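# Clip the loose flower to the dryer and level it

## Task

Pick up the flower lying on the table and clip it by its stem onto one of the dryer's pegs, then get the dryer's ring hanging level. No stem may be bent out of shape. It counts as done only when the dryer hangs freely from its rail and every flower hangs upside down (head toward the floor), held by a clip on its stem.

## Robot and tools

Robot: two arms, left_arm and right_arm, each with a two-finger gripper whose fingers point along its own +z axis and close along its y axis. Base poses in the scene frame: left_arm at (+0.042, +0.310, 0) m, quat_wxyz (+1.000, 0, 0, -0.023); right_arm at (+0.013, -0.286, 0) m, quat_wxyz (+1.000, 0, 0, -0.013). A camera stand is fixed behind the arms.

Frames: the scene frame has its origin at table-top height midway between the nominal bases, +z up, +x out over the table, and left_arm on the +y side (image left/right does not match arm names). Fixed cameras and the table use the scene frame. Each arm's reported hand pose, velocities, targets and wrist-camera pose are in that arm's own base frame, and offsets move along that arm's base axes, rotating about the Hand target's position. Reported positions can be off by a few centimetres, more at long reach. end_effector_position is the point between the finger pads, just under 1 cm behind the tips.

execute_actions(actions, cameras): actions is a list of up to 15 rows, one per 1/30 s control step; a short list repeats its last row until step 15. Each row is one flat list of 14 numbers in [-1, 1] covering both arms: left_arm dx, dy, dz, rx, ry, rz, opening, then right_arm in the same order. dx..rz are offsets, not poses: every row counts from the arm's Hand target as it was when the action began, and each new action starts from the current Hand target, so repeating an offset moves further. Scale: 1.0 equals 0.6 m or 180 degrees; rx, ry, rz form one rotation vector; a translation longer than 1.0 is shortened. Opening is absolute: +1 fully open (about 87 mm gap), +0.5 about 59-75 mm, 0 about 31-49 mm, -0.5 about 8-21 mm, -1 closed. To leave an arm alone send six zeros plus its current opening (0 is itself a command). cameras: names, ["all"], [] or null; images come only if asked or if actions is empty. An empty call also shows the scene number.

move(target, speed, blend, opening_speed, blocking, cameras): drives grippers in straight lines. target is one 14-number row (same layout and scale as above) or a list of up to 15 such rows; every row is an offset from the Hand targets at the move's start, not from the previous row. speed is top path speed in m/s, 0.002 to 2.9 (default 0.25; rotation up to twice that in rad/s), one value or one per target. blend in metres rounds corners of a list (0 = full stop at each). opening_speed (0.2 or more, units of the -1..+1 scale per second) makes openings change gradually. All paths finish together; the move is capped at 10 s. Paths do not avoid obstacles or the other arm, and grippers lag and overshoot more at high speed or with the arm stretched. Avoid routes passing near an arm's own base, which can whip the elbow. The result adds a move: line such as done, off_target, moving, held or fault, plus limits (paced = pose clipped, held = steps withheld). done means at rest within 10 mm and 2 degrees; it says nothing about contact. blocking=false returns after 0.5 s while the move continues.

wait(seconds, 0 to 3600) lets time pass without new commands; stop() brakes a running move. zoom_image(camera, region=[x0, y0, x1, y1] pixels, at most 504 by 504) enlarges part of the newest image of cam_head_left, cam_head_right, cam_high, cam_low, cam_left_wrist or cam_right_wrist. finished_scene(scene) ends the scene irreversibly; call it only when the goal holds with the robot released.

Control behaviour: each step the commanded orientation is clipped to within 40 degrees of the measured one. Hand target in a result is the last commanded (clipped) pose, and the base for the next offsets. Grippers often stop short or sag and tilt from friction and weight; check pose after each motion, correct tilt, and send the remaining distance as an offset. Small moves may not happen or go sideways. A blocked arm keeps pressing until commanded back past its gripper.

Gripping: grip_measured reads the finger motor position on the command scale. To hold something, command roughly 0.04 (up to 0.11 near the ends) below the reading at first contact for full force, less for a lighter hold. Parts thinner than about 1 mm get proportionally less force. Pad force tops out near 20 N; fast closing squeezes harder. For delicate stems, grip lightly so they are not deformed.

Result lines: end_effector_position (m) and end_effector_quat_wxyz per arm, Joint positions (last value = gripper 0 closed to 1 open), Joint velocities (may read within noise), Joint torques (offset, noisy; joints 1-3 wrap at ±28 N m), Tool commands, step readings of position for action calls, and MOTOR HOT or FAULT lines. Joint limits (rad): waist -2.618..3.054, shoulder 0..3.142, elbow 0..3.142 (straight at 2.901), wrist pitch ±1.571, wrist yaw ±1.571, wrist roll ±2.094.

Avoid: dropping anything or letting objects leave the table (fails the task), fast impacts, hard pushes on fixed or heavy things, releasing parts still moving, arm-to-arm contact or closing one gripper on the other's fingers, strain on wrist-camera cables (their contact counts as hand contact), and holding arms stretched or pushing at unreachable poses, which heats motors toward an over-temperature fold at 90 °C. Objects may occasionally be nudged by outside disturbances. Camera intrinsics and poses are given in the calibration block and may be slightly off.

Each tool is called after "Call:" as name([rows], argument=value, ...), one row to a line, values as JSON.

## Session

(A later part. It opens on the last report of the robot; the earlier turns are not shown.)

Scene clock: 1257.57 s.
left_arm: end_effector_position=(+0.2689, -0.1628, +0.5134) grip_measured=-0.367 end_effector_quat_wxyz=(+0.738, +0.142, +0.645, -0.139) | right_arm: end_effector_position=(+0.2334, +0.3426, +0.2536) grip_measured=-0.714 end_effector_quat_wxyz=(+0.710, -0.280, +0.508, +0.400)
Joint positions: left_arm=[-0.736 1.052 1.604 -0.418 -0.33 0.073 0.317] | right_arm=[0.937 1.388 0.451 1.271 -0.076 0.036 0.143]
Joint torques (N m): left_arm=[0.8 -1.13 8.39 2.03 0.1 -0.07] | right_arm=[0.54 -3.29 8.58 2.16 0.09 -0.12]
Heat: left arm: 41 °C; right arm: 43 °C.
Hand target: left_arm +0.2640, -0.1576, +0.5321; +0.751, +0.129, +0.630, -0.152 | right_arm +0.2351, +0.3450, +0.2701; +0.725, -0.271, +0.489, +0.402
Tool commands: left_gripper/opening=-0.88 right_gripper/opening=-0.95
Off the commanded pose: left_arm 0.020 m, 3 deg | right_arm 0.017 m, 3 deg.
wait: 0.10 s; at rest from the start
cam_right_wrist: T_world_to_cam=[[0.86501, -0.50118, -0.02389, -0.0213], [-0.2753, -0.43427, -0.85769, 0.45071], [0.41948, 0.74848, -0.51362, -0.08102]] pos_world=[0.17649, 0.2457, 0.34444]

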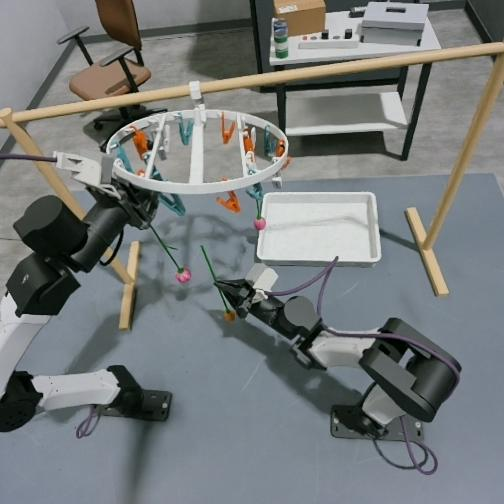

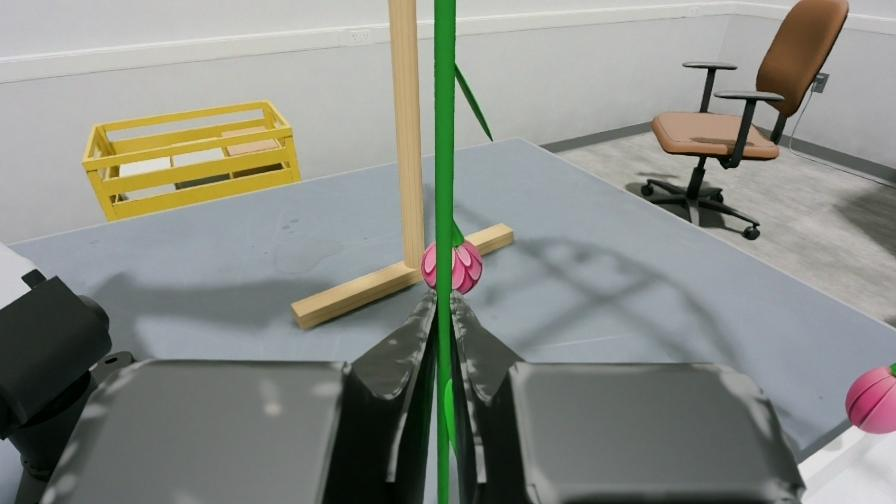

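Call:
move(target=[0, 0, 0, 0, 0, 0, -0.88, 0.0288, 0.1125, 0.0583, 0, 0, 0, -0.95], speed=0.12, cameras=["cam_left_wrist", "cam_low", "cam_head_left"])

Call:
zoom_image(camera="cam_left_wrist", region=[340, 360, 560, 500])

Call:
zoom_image(camera="cam_low", region=[285, 95, 345, 195])

Call:
zoom_image(camera="cam_head_left", region=[120, 160, 230, 300])

Scene clock: 1266.07 s.
left_arm: end_effector_position=(+0.2689, -0.1628, +0.5134) grip_measured=-0.367 end_effector_quat_wxyz=(+0.738, +0.142, +0.645, -0.139) | right_arm: end_effector_position=(+0.2510, +0.4096, +0.2949) grip_measured=-0.714 end_effector_quat_wxyz=(+0.717, -0.277, +0.498, +0.402)
Joint positions: left_arm=[-0.736 1.052 1.604 -0.418 -0.33 0.073 0.317] | right_arm=[1.021 1.558 0.771 1.147 0.002 0.003 0.143]
Joint torques (N m): left_arm=[0.79 -1.16 8.38 2.03 0.1 -0.07] | right_arm=[0.61 -5.22 9.09 1.91 0.09 -0.11]
Heat: left arm: 41 °C; right arm: 44 °C.
Hand target: left_arm +0.2640, -0.1576, +0.5321; +0.751, +0.129, +0.630, -0.152 | right_arm +0.2523, +0.4125, +0.3051; +0.726, -0.271, +0.489, +0.402
Off the commanded pose: left_arm 0.020 m, 3 deg | right_arm 0.011 m, 2 deg.
move: off_target (right_arm)
cam_left_wrist: T_world_to_cam=[[-0.35651, -0.93409, -0.01941, -0.04403], [-0.62069, 0.25232, -0.74235, 0.6135], [0.69832, -0.25261, -0.66973, 0.26358]] pos_world=[0.18103, -0.12934, 0.6311]
Images, in order (width x height): cam_head_left 504x504, cam_low 504x504, cam_left_wrist 896x504.

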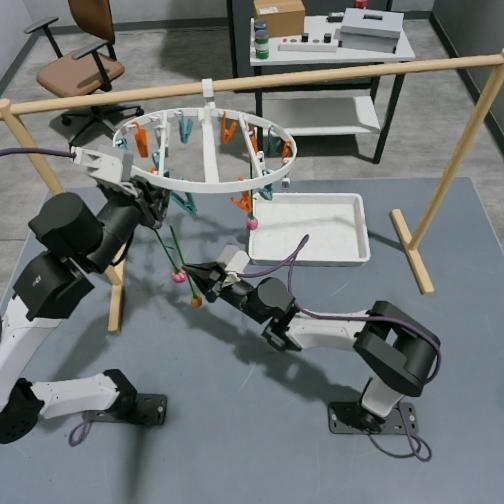

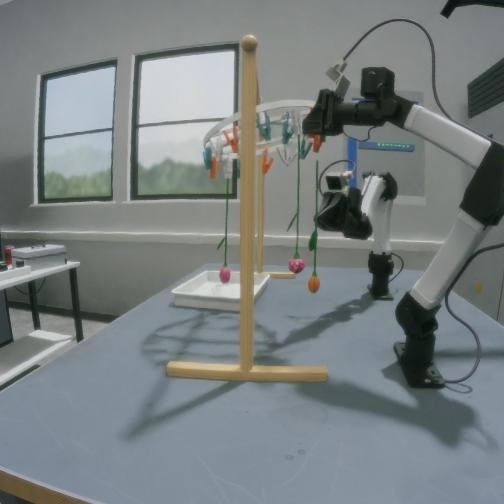

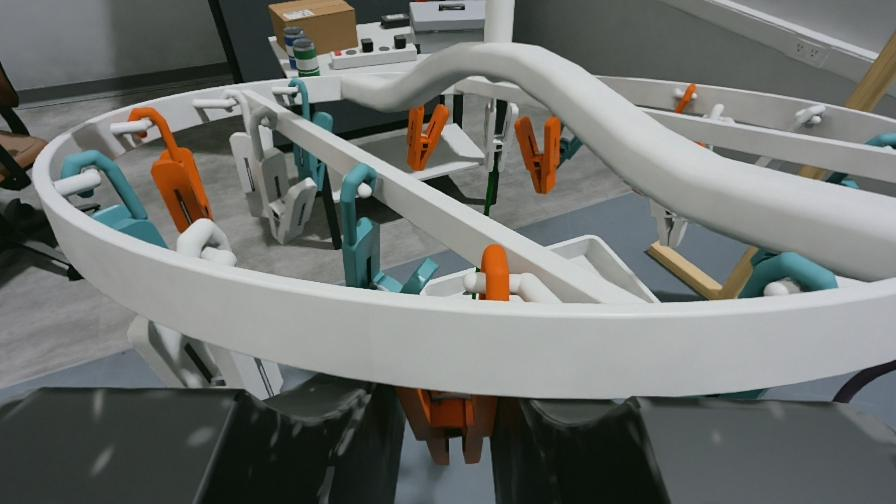

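Scaled by 2.291 from the camera's image (finer frame: 1280x720).

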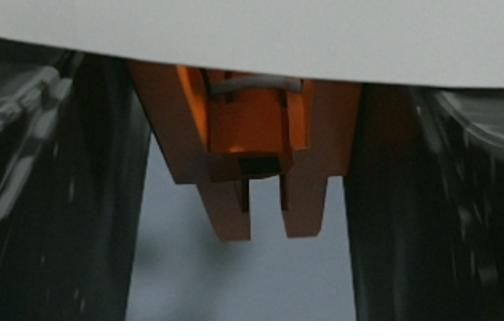

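Scaled by 5.040 from the camera's image (finer frame: 720x720).

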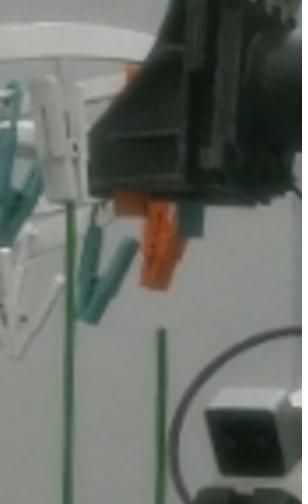

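Scaled by 3.600 from the camera's image (finer frame: 720x720).

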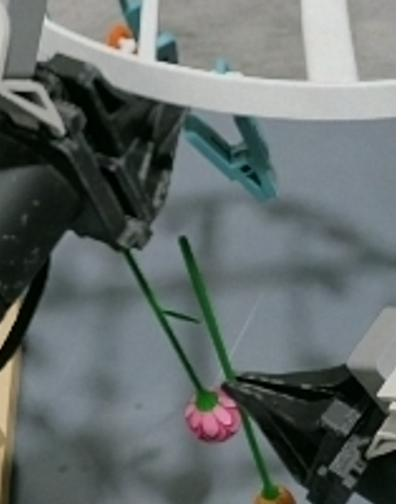

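Call:
move(target=[0, 0, 0, 0, 0, 0, -0.88, 0.0062, 0.0202, 0, 0, 0, 0, -0.95], speed=0.08, cameras=["cam_left_wrist", "cam_low", "cam_head_left", "cam_right_wrist"])

Call:
zoom_image(camera="cam_left_wrist", region=[340, 360, 560, 504])

Call:
zoom_image(camera="cam_low", region=[285, 95, 345, 195])

Call:
zoom_image(camera="cam_head_left", region=[120, 160, 230, 300])

Scene clock: 1273.80 s.
left_arm: end_effector_position=(+0.2689, -0.1628, +0.5134) grip_measured=-0.367 end_effector_quat_wxyz=(+0.738, +0.142, +0.645, -0.139) | right_arm: end_effector_position=(+0.2553, +0.4214, +0.2925) grip_measured=-0.714 end_effector_quat_wxyz=(+0.715, -0.278, +0.500, +0.401)
Joint positions: left_arm=[-0.736 1.052 1.604 -0.418 -0.33 0.073 0.317] | right_arm=[1.03 1.605 0.815 1.142 0.011 0 0.143]
Joint torques (N m): left_arm=[0.79 -1.14 8.39 2.03 0.1 -0.07] | right_arm=[0.72 -5.76 9.29 1.96 0.07 -0.1]
Heat: left arm: 41 °C; right arm: 44 °C.
Hand target: left_arm +0.2640, -0.1576, +0.5321; +0.751, +0.129, +0.630, -0.152 | right_arm +0.2561, +0.4246, +0.3050; +0.725, -0.271, +0.489, +0.402
Off the commanded pose: left_arm 0.020 m, 3 deg | right_arm 0.013 m, 2 deg.
move: off_target (right_arm)
cam_left_wrist: T_world_to_cam=[[-0.35651, -0.93409, -0.01941, -0.04403], [-0.62069, 0.25232, -0.74235, 0.6135], [0.69832, -0.25261, -0.66973, 0.26358]] pos_world=[0.18103, -0.12934, 0.6311]
cam_right_wrist: T_world_to_cam=[[0.86492, -0.50162, -0.01725, -0.0015], [-0.26273, -0.42319, -0.86711, 0.5192], [0.42766, 0.75451, -0.49781, -0.13843]] pos_world=[0.19691, 0.32341, 0.38127]
Images, in order (width x height): cam_head_left 504x504, cam_low 504x504, cam_left_wrist 896x504, cam_right_wrist 896x504.

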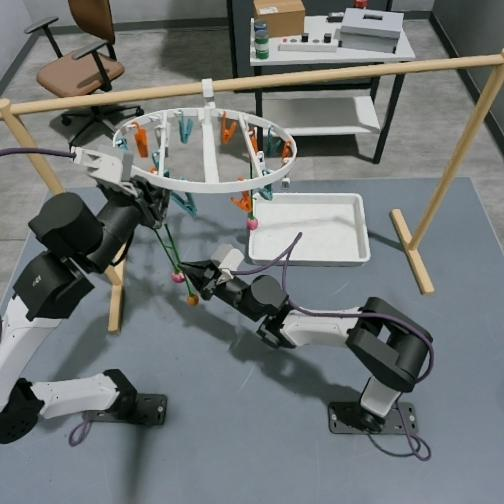

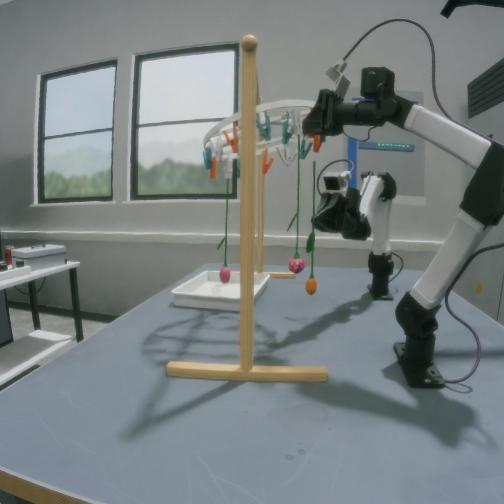

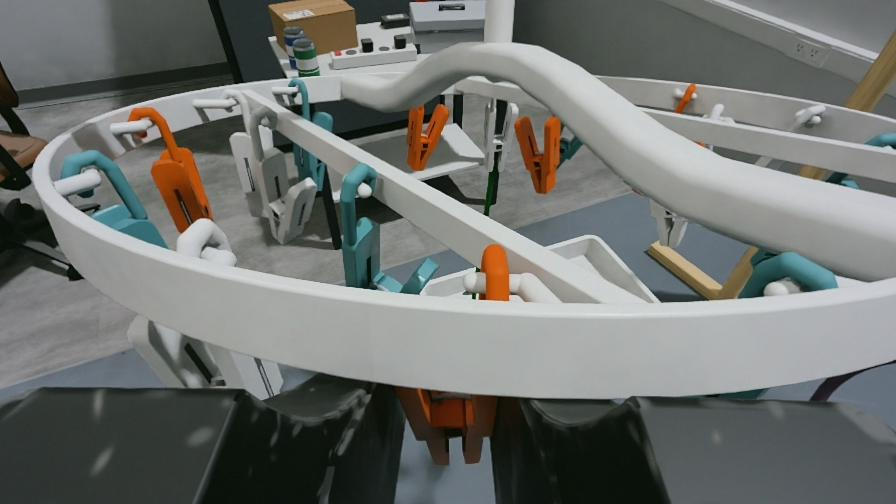

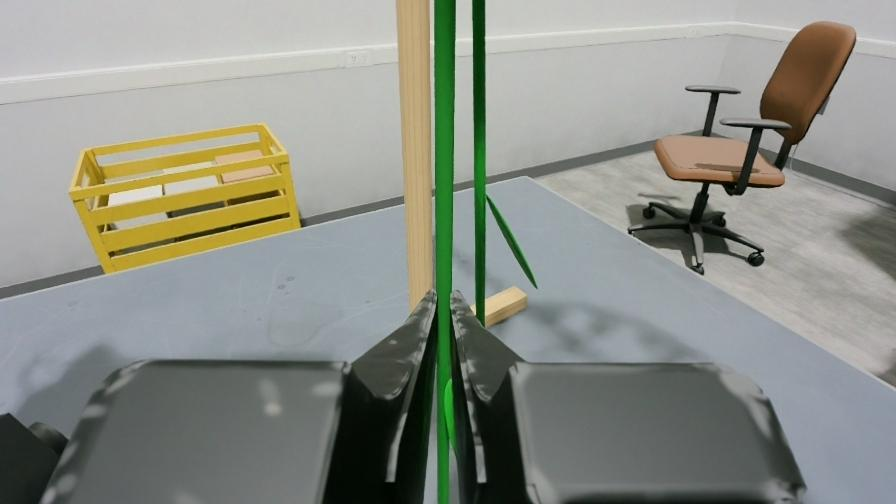

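Scaled by 2.291 from the camera's image (finer frame: 1280x720).

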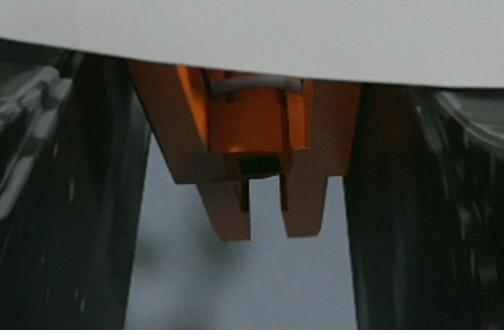

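Scaled by 5.040 from the camera's image (finer frame: 720x720).

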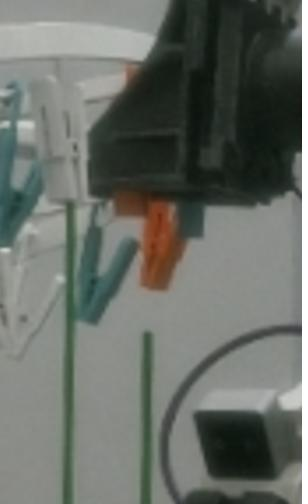

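Scaled by 3.600 from the camera's image (finer frame: 720x720).

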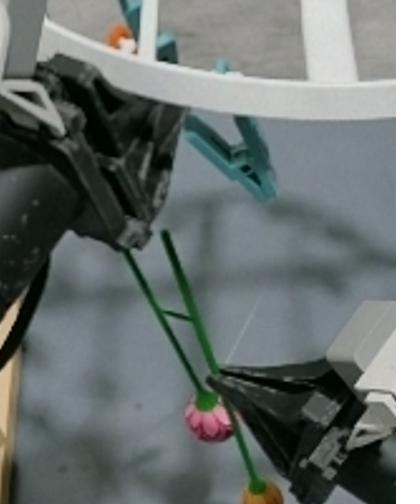

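Call:
move(target=[0, 0, 0, 0, 0, 0, -0.88, 0.0155, 0.015, 0.05, 0, 0, 0, -0.95], speed=0.1, cameras=["cam_left_wrist", "cam_low", "cam_head_left"])

Call:
zoom_image(camera="cam_left_wrist", region=[340, 360, 560, 504])

Call:
zoom_image(camera="cam_low", region=[285, 95, 345, 195])

Call:
zoom_image(camera="cam_head_left", region=[120, 160, 230, 300])

Scene clock: 1281.80 s.
left_arm: end_effector_position=(+0.2689, -0.1628, +0.5134) grip_measured=-0.367 end_effector_quat_wxyz=(+0.738, +0.142, +0.645, -0.139) | right_arm: end_effector_position=(+0.2632, +0.4342, +0.3205) grip_measured=-0.714 end_effector_quat_wxyz=(+0.715, -0.278, +0.501, +0.400)
Joint positions: left_arm=[-0.736 1.052 1.604 -0.418 -0.33 0.073 0.317] | right_arm=[1.03 1.605 0.943 1.013 0.011 -0.001 0.143]
Joint torques (N m): left_arm=[0.79 -1.14 8.39 2.03 0.1 -0.07] | right_arm=[-0.16 -6.93 9.29 1.92 0 -0.07]
Heat: left arm: 42 °C; right arm: 44 °C.
Hand target: left_arm +0.2640, -0.1576, +0.5321; +0.751, +0.129, +0.630, -0.152 | right_arm +0.2654, +0.4335, +0.3352; +0.726, -0.271, +0.489, +0.402
Off the commanded pose: left_arm 0.020 m, 3 deg | right_arm 0.015 m, 2 deg.
move: off_target (right_arm)
cam_left_wrist: T_world_to_cam=[[-0.35651, -0.93409, -0.01941, -0.04403], [-0.62069, 0.25232, -0.74235, 0.6135], [0.69832, -0.25261, -0.66973, 0.26358]] pos_world=[0.18103, -0.12934, 0.6311]
Images, in order (width x height): cam_head_left 504x504, cam_low 504x504, cam_left_wrist 896x504.

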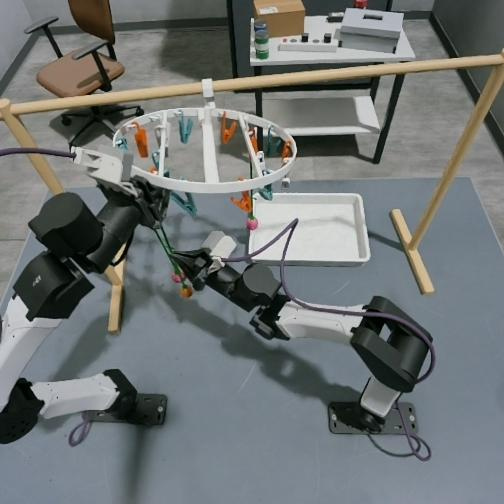

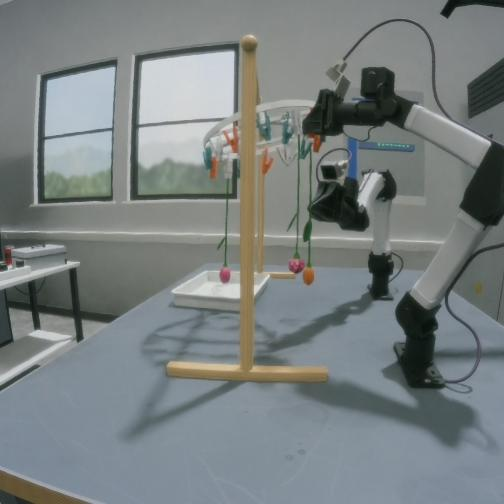

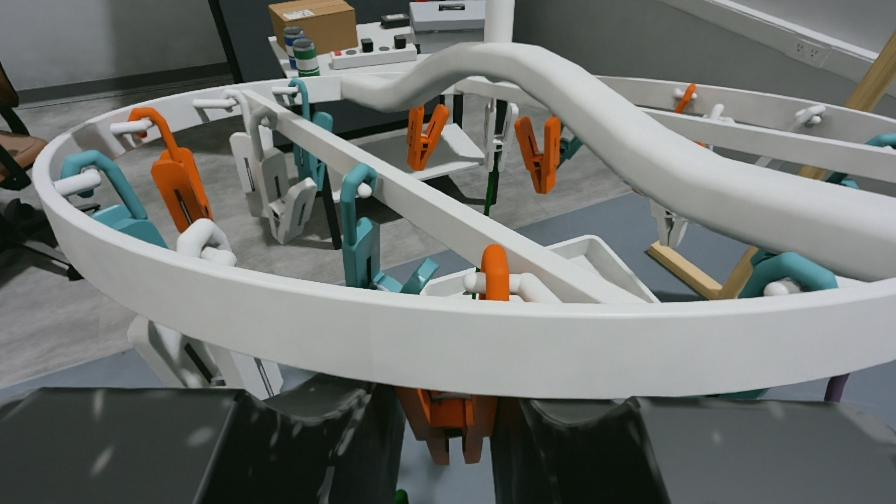

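Scaled by 2.291 from the camera's image (finer frame: 1280x720).

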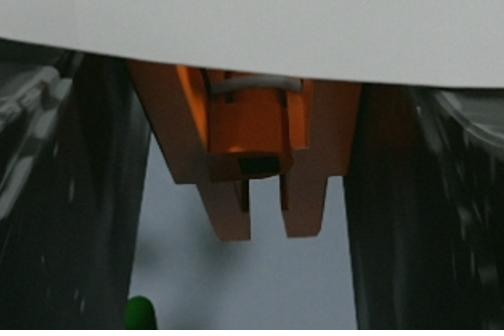

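Scaled by 5.040 from the camera's image (finer frame: 720x720).

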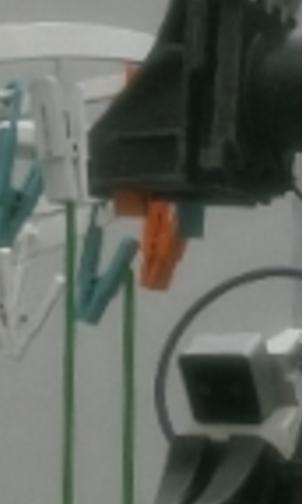

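Scaled by 3.600 from the camera's image (finer frame: 720x720).

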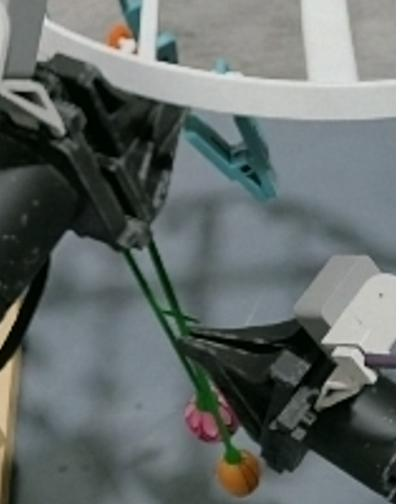

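Call:
zoom_image(camera="cam_low", region=[296, 120, 336, 160])

Call:
zoom_image(camera="cam_left_wrist", region=[380, 440, 480, 504])

Scaled by 12.600 from the camera's image (finer frame: 720x720).

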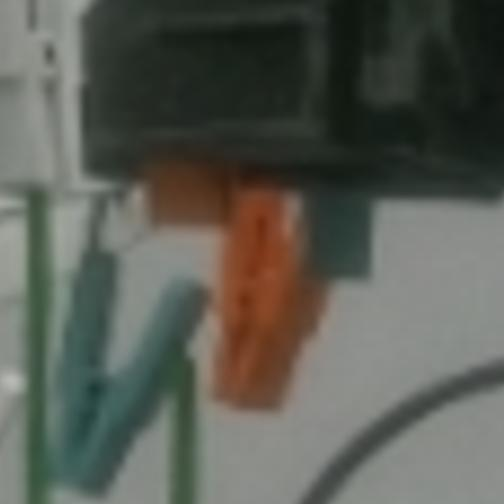

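Scaled by 5.040 from the camera's image (finer frame: 1280x720).

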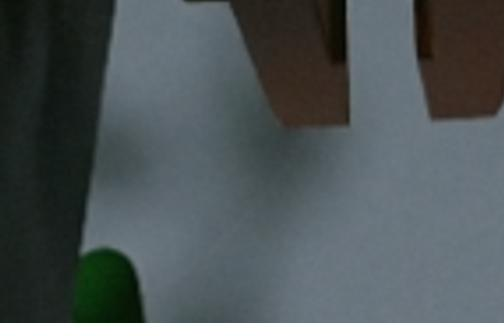

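Call:
move(target=[0, 0, 0, 0, 0, 0, -0.88, -0.0125, -0.0317, 0, 0, 0, 0, -0.95], speed=0.08, cameras=["cam_left_wrist", "cam_low", "cam_head_left"])

Call:
zoom_image(camera="cam_left_wrist", region=[380, 400, 520, 504])

Call:
zoom_image(camera="cam_low", region=[296, 120, 336, 160])

Call:
zoom_image(camera="cam_head_left", region=[120, 160, 230, 300])

Scene clock: 1308.17 s.
left_arm: end_effector_position=(+0.2689, -0.1628, +0.5134) grip_measured=-0.367 end_effector_quat_wxyz=(+0.738, +0.142, +0.645, -0.139) | right_arm: end_effector_position=(+0.2586, +0.4221, +0.3212) grip_measured=-0.714 end_effector_quat_wxyz=(+0.716, -0.278, +0.502, +0.399)
Joint positions: left_arm=[-0.736 1.052 1.604 -0.418 -0.33 0.073 0.317] | right_arm=[1.025 1.555 0.896 1.009 0.01 -0.001 0.143]
Joint torques (N m): left_arm=[0.79 -1.14 8.39 2.03 0.1 -0.07] | right_arm=[-0.59 -8.85 6.5 1.97 -0.09 -0.02]
Heat: left arm: 42 °C; right arm: 43 °C.
Hand target: left_arm +0.2640, -0.1576, +0.5321; +0.751, +0.129, +0.630, -0.152 | right_arm +0.2578, +0.4146, +0.3350; +0.725, -0.271, +0.489, +0.402
Off the commanded pose: left_arm 0.020 m, 3 deg | right_arm 0.016 m, 2 deg.
move: off_target (right_arm)
cam_left_wrist: T_world_to_cam=[[-0.35651, -0.93409, -0.01941, -0.04403], [-0.62069, 0.25232, -0.74235, 0.6135], [0.69832, -0.25261, -0.66973, 0.26358]] pos_world=[0.18103, -0.12934, 0.6311]
Images, in order (width x height): cam_head_left 504x504, cam_low 504x504, cam_left_wrist 896x504.

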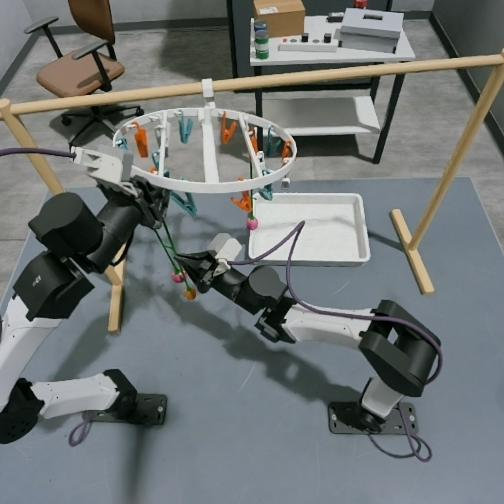

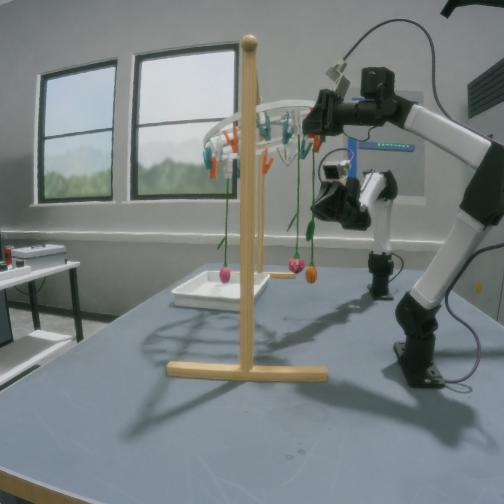

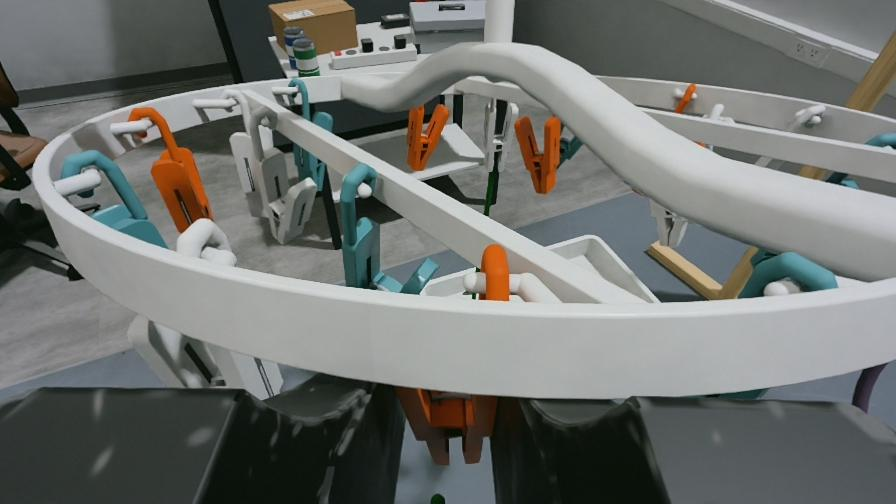

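Scaled by 3.600 from the camera's image (finer frame: 1280x720).

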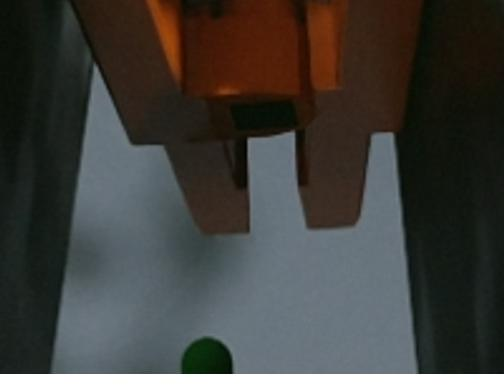

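Scaled by 12.600 from the camera's image (finer frame: 720x720).

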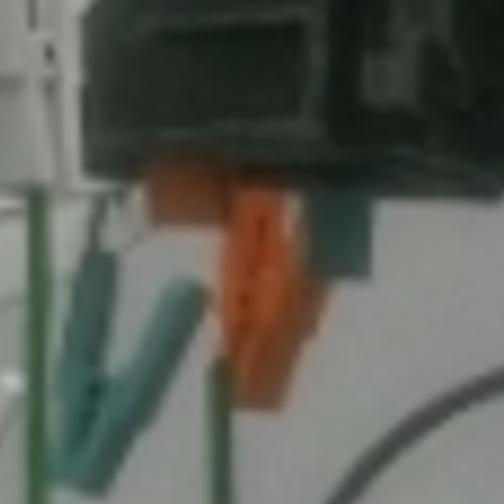

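Scaled by 3.600 from the camera's image (finer frame: 720x720).

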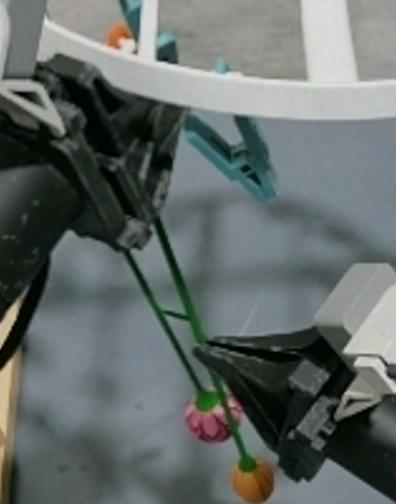

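Call:
move(target=[0, 0, 0, 0, 0, 0, -0.88, -0.004, -0.01, 0.02, 0, 0, 0, -0.95], speed=0.06, cameras=["cam_left_wrist", "cam_low", "cam_head_left"])

Call:
zoom_image(camera="cam_left_wrist", region=[380, 400, 520, 504])

Call:
zoom_image(camera="cam_low", region=[296, 120, 336, 160])

Scene clock: 1322.50 s.
left_arm: end_effector_position=(+0.2689, -0.1628, +0.5134) grip_measured=-0.367 end_effector_quat_wxyz=(+0.738, +0.142, +0.645, -0.139) | right_arm: end_effector_position=(+0.2562, +0.4147, +0.3307) grip_measured=-0.714 end_effector_quat_wxyz=(+0.715, -0.278, +0.503, +0.397)
Joint positions: left_arm=[-0.736 1.052 1.604 -0.418 -0.33 0.073 0.317] | right_arm=[1.02 1.509 0.896 0.958 0.007 -0.001 0.143]
Joint torques (N m): left_arm=[0.79 -1.14 8.39 2.03 0.1 -0.07] | right_arm=[-0.43 -8.18 7.62 1.92 -0.09 0]
Heat: left arm: 42 °C; right arm: 43 °C.
Hand target: left_arm +0.2640, -0.1576, +0.5321; +0.751, +0.129, +0.630, -0.152 | right_arm +0.2554, +0.4086, +0.3470; +0.726, -0.271, +0.489, +0.402
Off the commanded pose: left_arm 0.020 m, 3 deg | right_arm 0.017 m, 2 deg.
move: off_target (right_arm)
cam_left_wrist: T_world_to_cam=[[-0.35651, -0.93409, -0.01941, -0.04403], [-0.62069, 0.25232, -0.74235, 0.6135], [0.69832, -0.25261, -0.66973, 0.26358]] pos_world=[0.18103, -0.12934, 0.6311]
Images, in order (width x height): cam_head_left 504x504, cam_low 504x504, cam_left_wrist 896x504.

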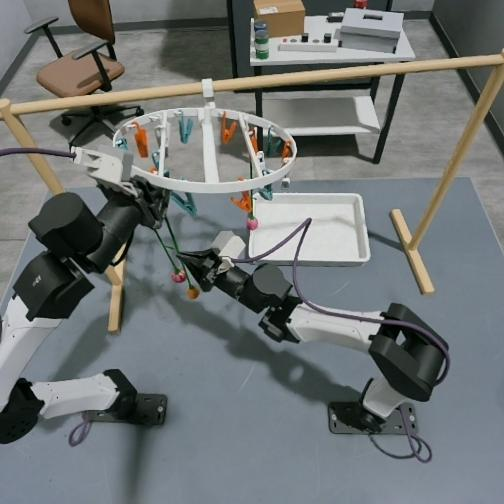

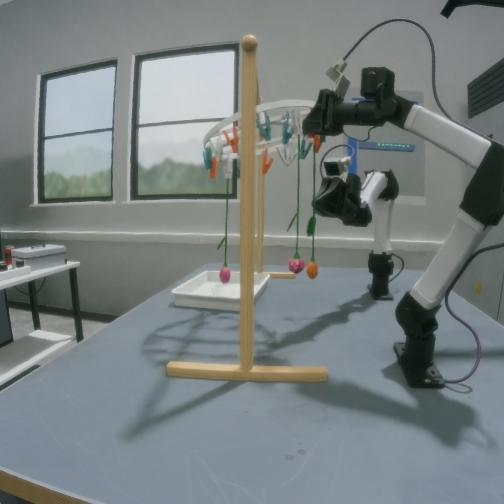

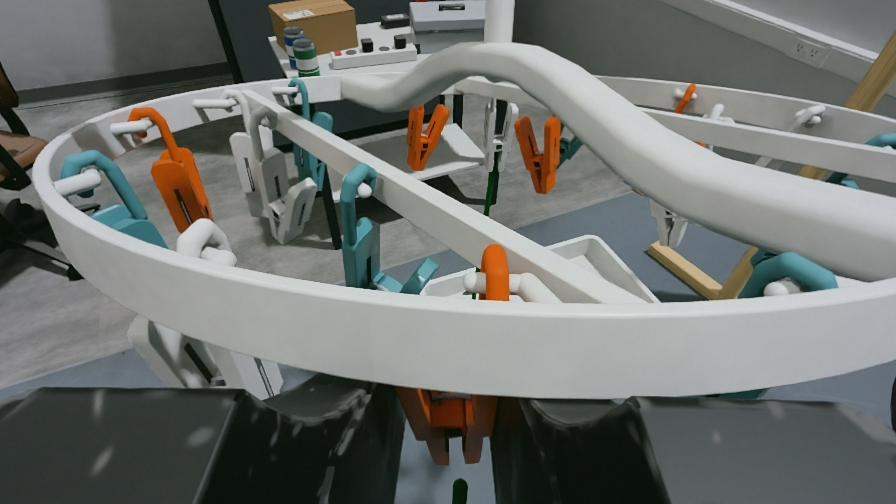

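Scaled by 3.600 from the camera's image (finer frame: 1280x720).

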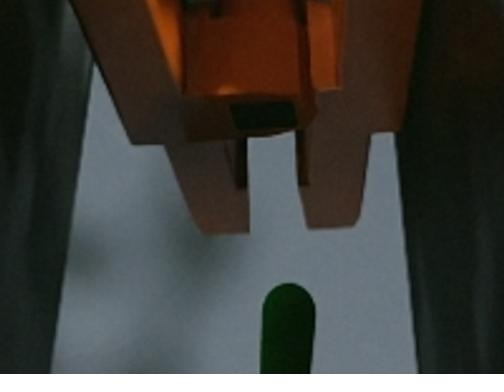

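Scaled by 12.600 from the camera's image (finer frame: 720x720).

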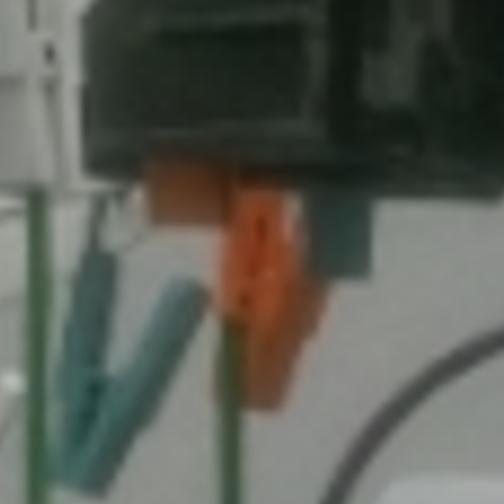

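Call:
move(target=[0, 0, 0, 0, 0, 0, -0.88, 0.01, -0.002, 0.0167, 0, 0, 0, -0.95], speed=0.06, cameras=["cam_left_wrist", "cam_low"])

Call:
zoom_image(camera="cam_left_wrist", region=[380, 400, 520, 504])

Call:
zoom_image(camera="cam_low", region=[296, 120, 336, 160])

Scene clock: 1332.97 s.
left_arm: end_effector_position=(+0.2689, -0.1628, +0.5134) grip_measured=-0.367 end_effector_quat_wxyz=(+0.738, +0.142, +0.645, -0.139) | right_arm: end_effector_position=(+0.2634, +0.4130, +0.3269) grip_measured=-0.714 end_effector_quat_wxyz=(+0.710, -0.285, +0.512, +0.391)
Joint positions: left_arm=[-0.736 1.052 1.604 -0.418 -0.33 0.073 0.317] | right_arm=[0.999 1.509 0.91 0.917 -0.011 -0.001 0.143]
Joint torques (N m): left_arm=[0.8 -1.14 8.39 2.03 0.1 -0.06] | right_arm=[-0.38 -8.99 9.83 1.96 -0.08 0.09]
Heat: left arm: 42 °C; right arm: 44 °C.
Hand target: left_arm +0.2640, -0.1576, +0.5321; +0.751, +0.129, +0.630, -0.152 | right_arm +0.2615, +0.4074, +0.3571; +0.726, -0.271, +0.489, +0.402
Off the commanded pose: left_arm 0.020 m, 3 deg | right_arm 0.031 m, 4 deg.
move: off_target (right_arm)
cam_left_wrist: T_world_to_cam=[[-0.35651, -0.93409, -0.01941, -0.04403], [-0.62069, 0.25232, -0.74235, 0.6135], [0.69832, -0.25261, -0.66973, 0.26358]] pos_world=[0.18103, -0.12934, 0.6311]
Images, in order (width x height): cam_low 504x504, cam_left_wrist 896x504.

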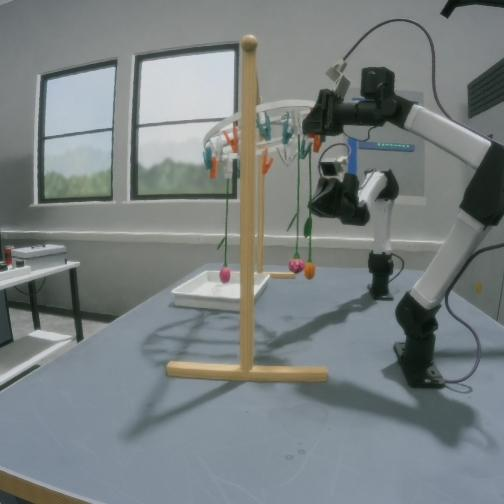

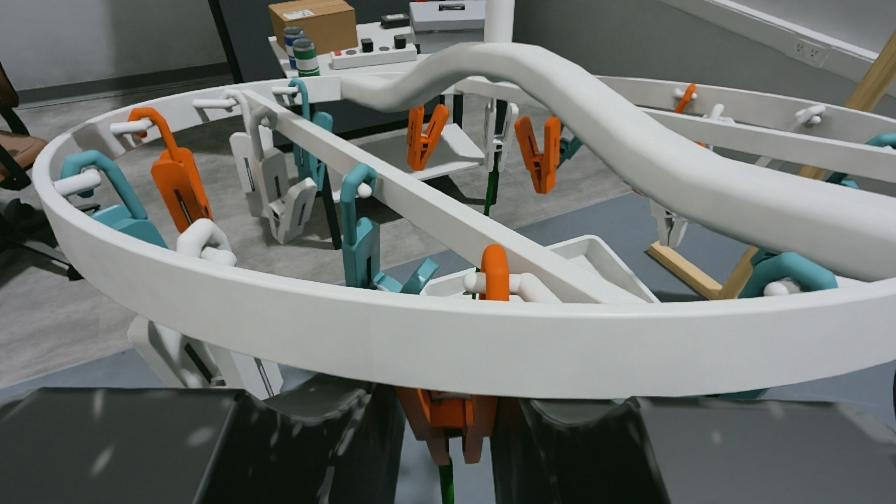

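Scaled by 3.600 from the camera's image (finer frame: 1280x720).

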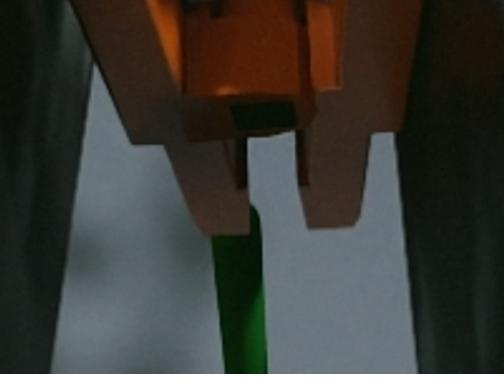

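Scaled by 12.600 from the camera's image (finer frame: 720x720).

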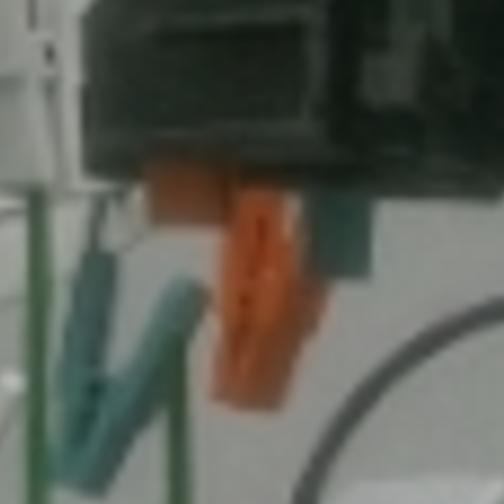

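Call:
move(target=[0, 0, 0, 0, 0, 0, -0.88, -0.0092, -0.0035, 0.025, 0, 0, 0, -0.95], speed=0.06, cameras=["cam_left_wrist", "cam_low"])

Call:
zoom_image(camera="cam_left_wrist", region=[380, 400, 520, 504])

Call:
zoom_image(camera="cam_low", region=[296, 120, 336, 160])

Scene clock: 1340.50 s.
left_arm: end_effector_position=(+0.2685, -0.1624, +0.5148) grip_measured=-0.367 end_effector_quat_wxyz=(+0.739, +0.141, +0.644, -0.140) | right_arm: end_effector_position=(+0.2604, +0.4085, +0.3456) grip_measured=-0.714 end_effector_quat_wxyz=(+0.712, -0.284, +0.510, +0.392)
Joint positions: left_arm=[-0.736 1.052 1.608 -0.417 -0.33 0.073 0.317] | right_arm=[0.999 1.467 0.942 0.85 -0.011 -0.001 0.143]
Joint torques (N m): left_arm=[0.81 -1.1 8.16 2.01 0.1 -0.07] | right_arm=[0.46 -8.05 9.85 1.96 0.03 0.05]
Heat: left arm: 42 °C; right arm: 45 °C.
Hand target: left_arm +0.2641, -0.1576, +0.5320; +0.751, +0.129, +0.630, -0.152 | right_arm +0.2560, +0.4053, +0.3720; +0.726, -0.271, +0.489, +0.402
Off the commanded pose: left_arm 0.018 m, 3 deg | right_arm 0.027 m, 3 deg.
move: off_target (right_arm)
cam_left_wrist: T_world_to_cam=[[-0.35655, -0.93411, -0.01763, -0.04472], [-0.61872, 0.25022, -0.7447, 0.61455], [0.70004, -0.25461, -0.66717, 0.26279]] pos_world=[0.18033, -0.12863, 0.63219]
Images, in order (width x height): cam_low 504x504, cam_left_wrist 896x504.

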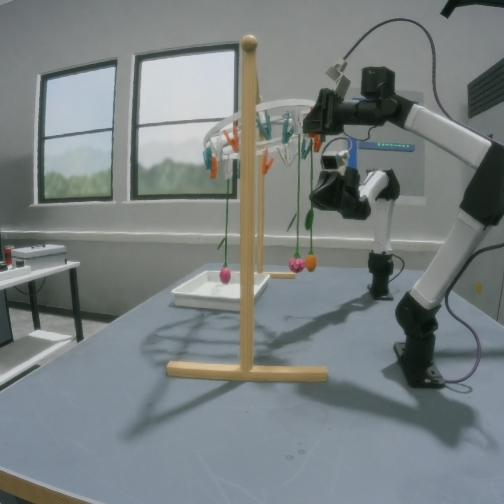

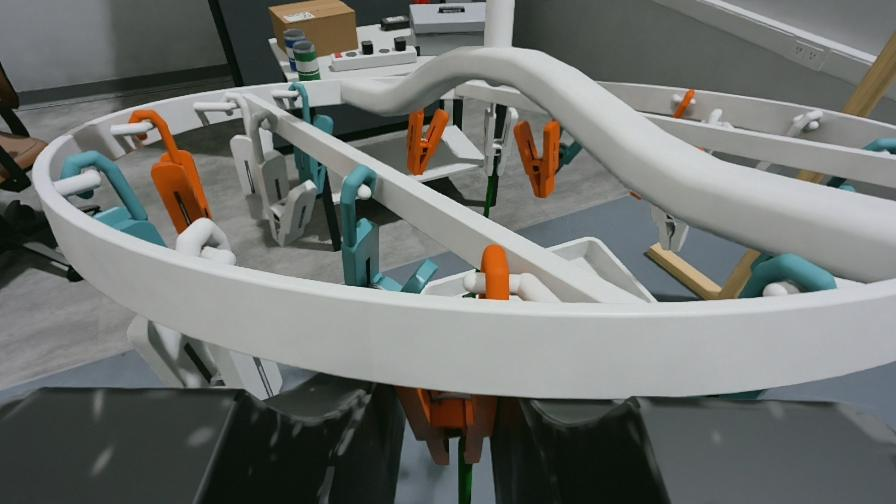

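Scaled by 3.600 from the camera's image (finer frame: 1280x720).

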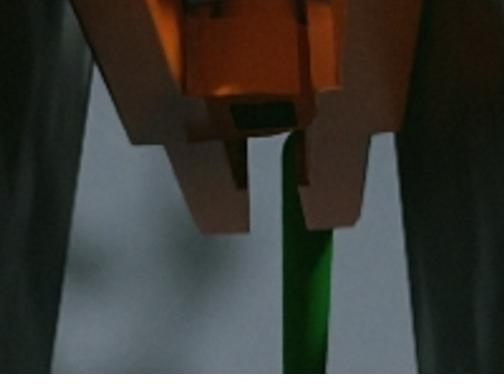

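Scaled by 12.600 from the camera's image (finer frame: 720x720).

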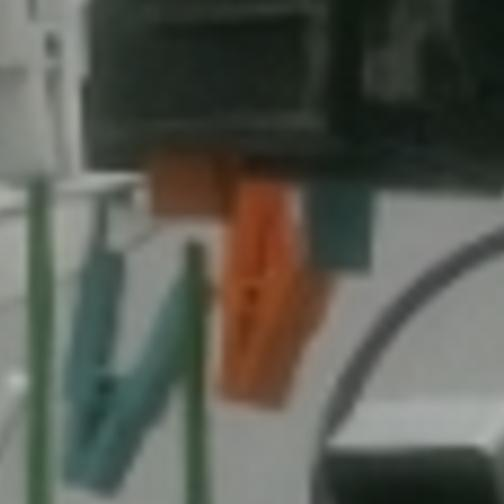

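Call:
wait(seconds=0.1, cameras=["cam_high", "cam_head_right", "cam_right_wrist", "cam_low"])

Call:
zoom_image(camera="cam_high", region=[30, 120, 130, 220])

Call:
zoom_image(camera="cam_low", region=[286, 90, 346, 150])

Scene clock: 1347.40 s.
left_arm: end_effector_position=(+0.2685, -0.1624, +0.5148) grip_measured=-0.367 end_effector_quat_wxyz=(+0.739, +0.141, +0.644, -0.140) | right_arm: end_effector_position=(+0.2604, +0.4085, +0.3455) grip_measured=-0.714 end_effector_quat_wxyz=(+0.712, -0.284, +0.510, +0.392)
Joint positions: left_arm=[-0.736 1.052 1.608 -0.417 -0.33 0.073 0.317] | right_arm=[0.999 1.467 0.942 0.85 -0.011 -0.001 0.143]
Joint torques (N m): left_arm=[0.81 -1.09 8.13 2.01 0.1 -0.07] | right_arm=[0.49 -7.92 9.92 1.95 0.02 0.04]
Heat: left arm: 43 °C; right arm: 45 °C.
Hand target: left_arm +0.2641, -0.1576, +0.5320; +0.751, +0.129, +0.630, -0.152 | right_arm +0.2560, +0.4053, +0.3720; +0.726, -0.271, +0.489, +0.402
Tool commands: left_gripper/opening=-0.88 right_gripper/opening=-0.95
Off the commanded pose: left_arm 0.018 m, 3 deg | right_arm 0.027 m, 3 deg.
wait: 0.10 s; at rest from the start
cam_right_wrist: T_world_to_cam=[[0.85969, -0.51072, -0.01032, -0.00875], [-0.27367, -0.44342, -0.85352, 0.56751], [0.43133, 0.73658, -0.52097, -0.09014]] pos_world=[0.20171, 0.31357, 0.43733]
Images, in order (width x height): cam_head_right 504x504, cam_high 504x504, cam_low 504x504, cam_right_wrist 896x504.

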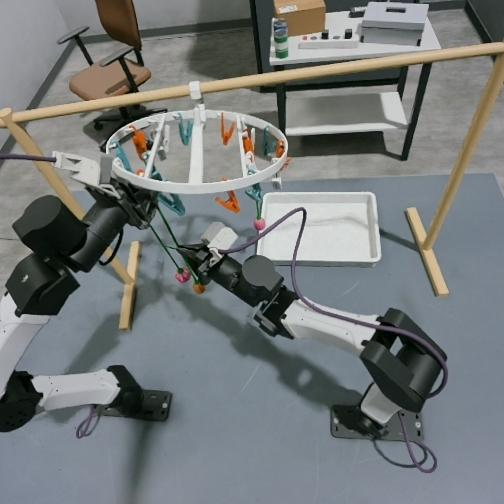

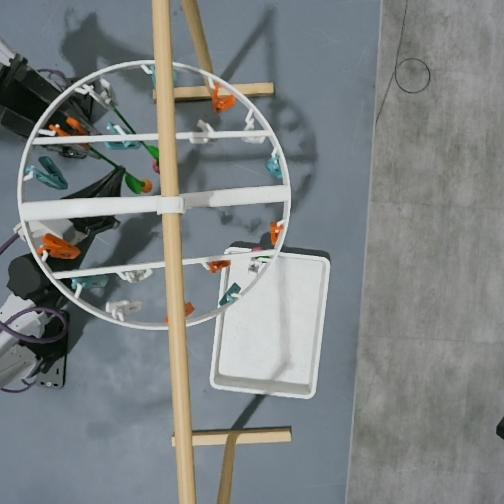

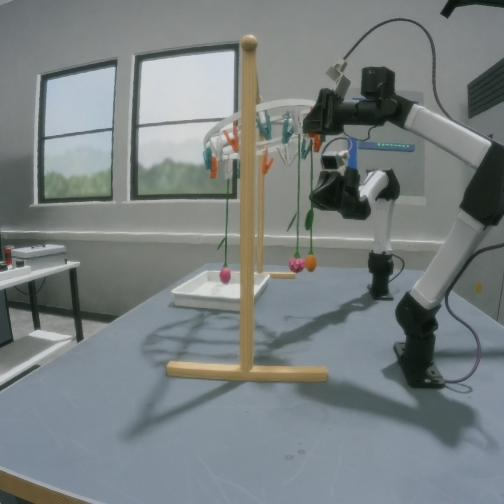

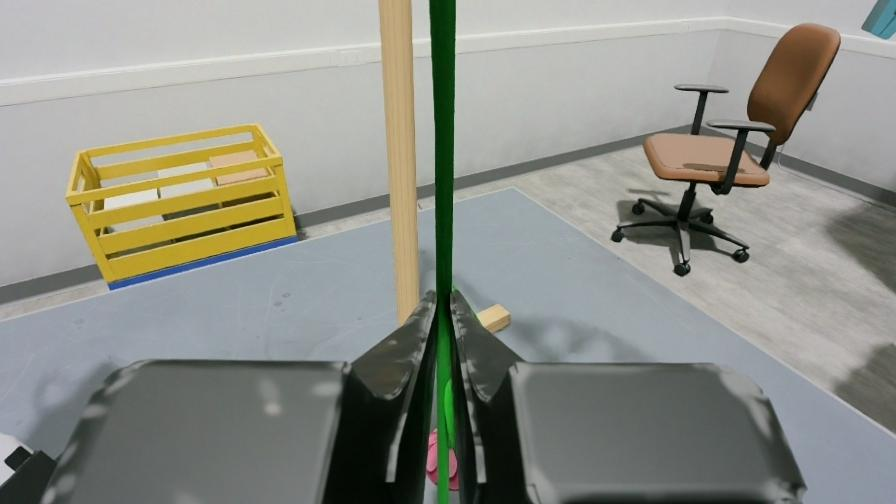

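Scaled by 5.040 from the camera's image (finer frame: 720x720).

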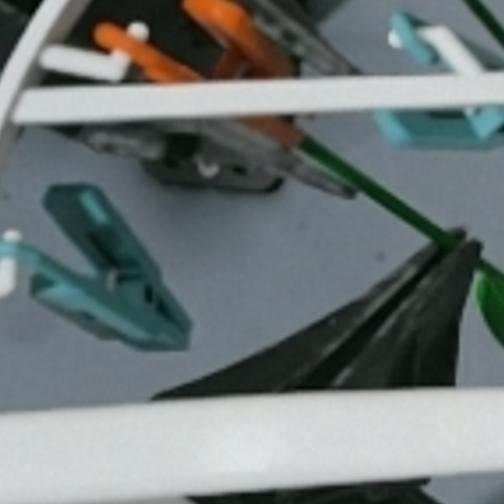

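Scaled by 8.400 from the camera's image (finer frame: 720x720).

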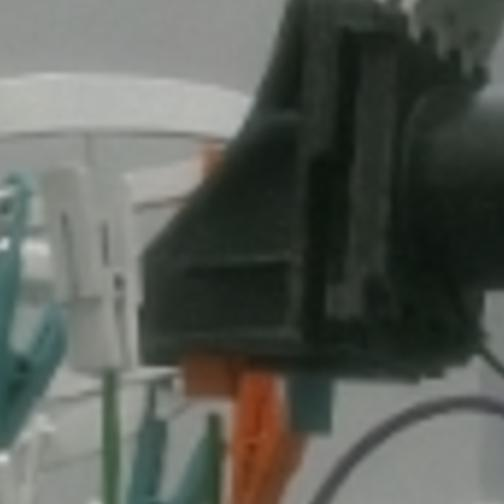

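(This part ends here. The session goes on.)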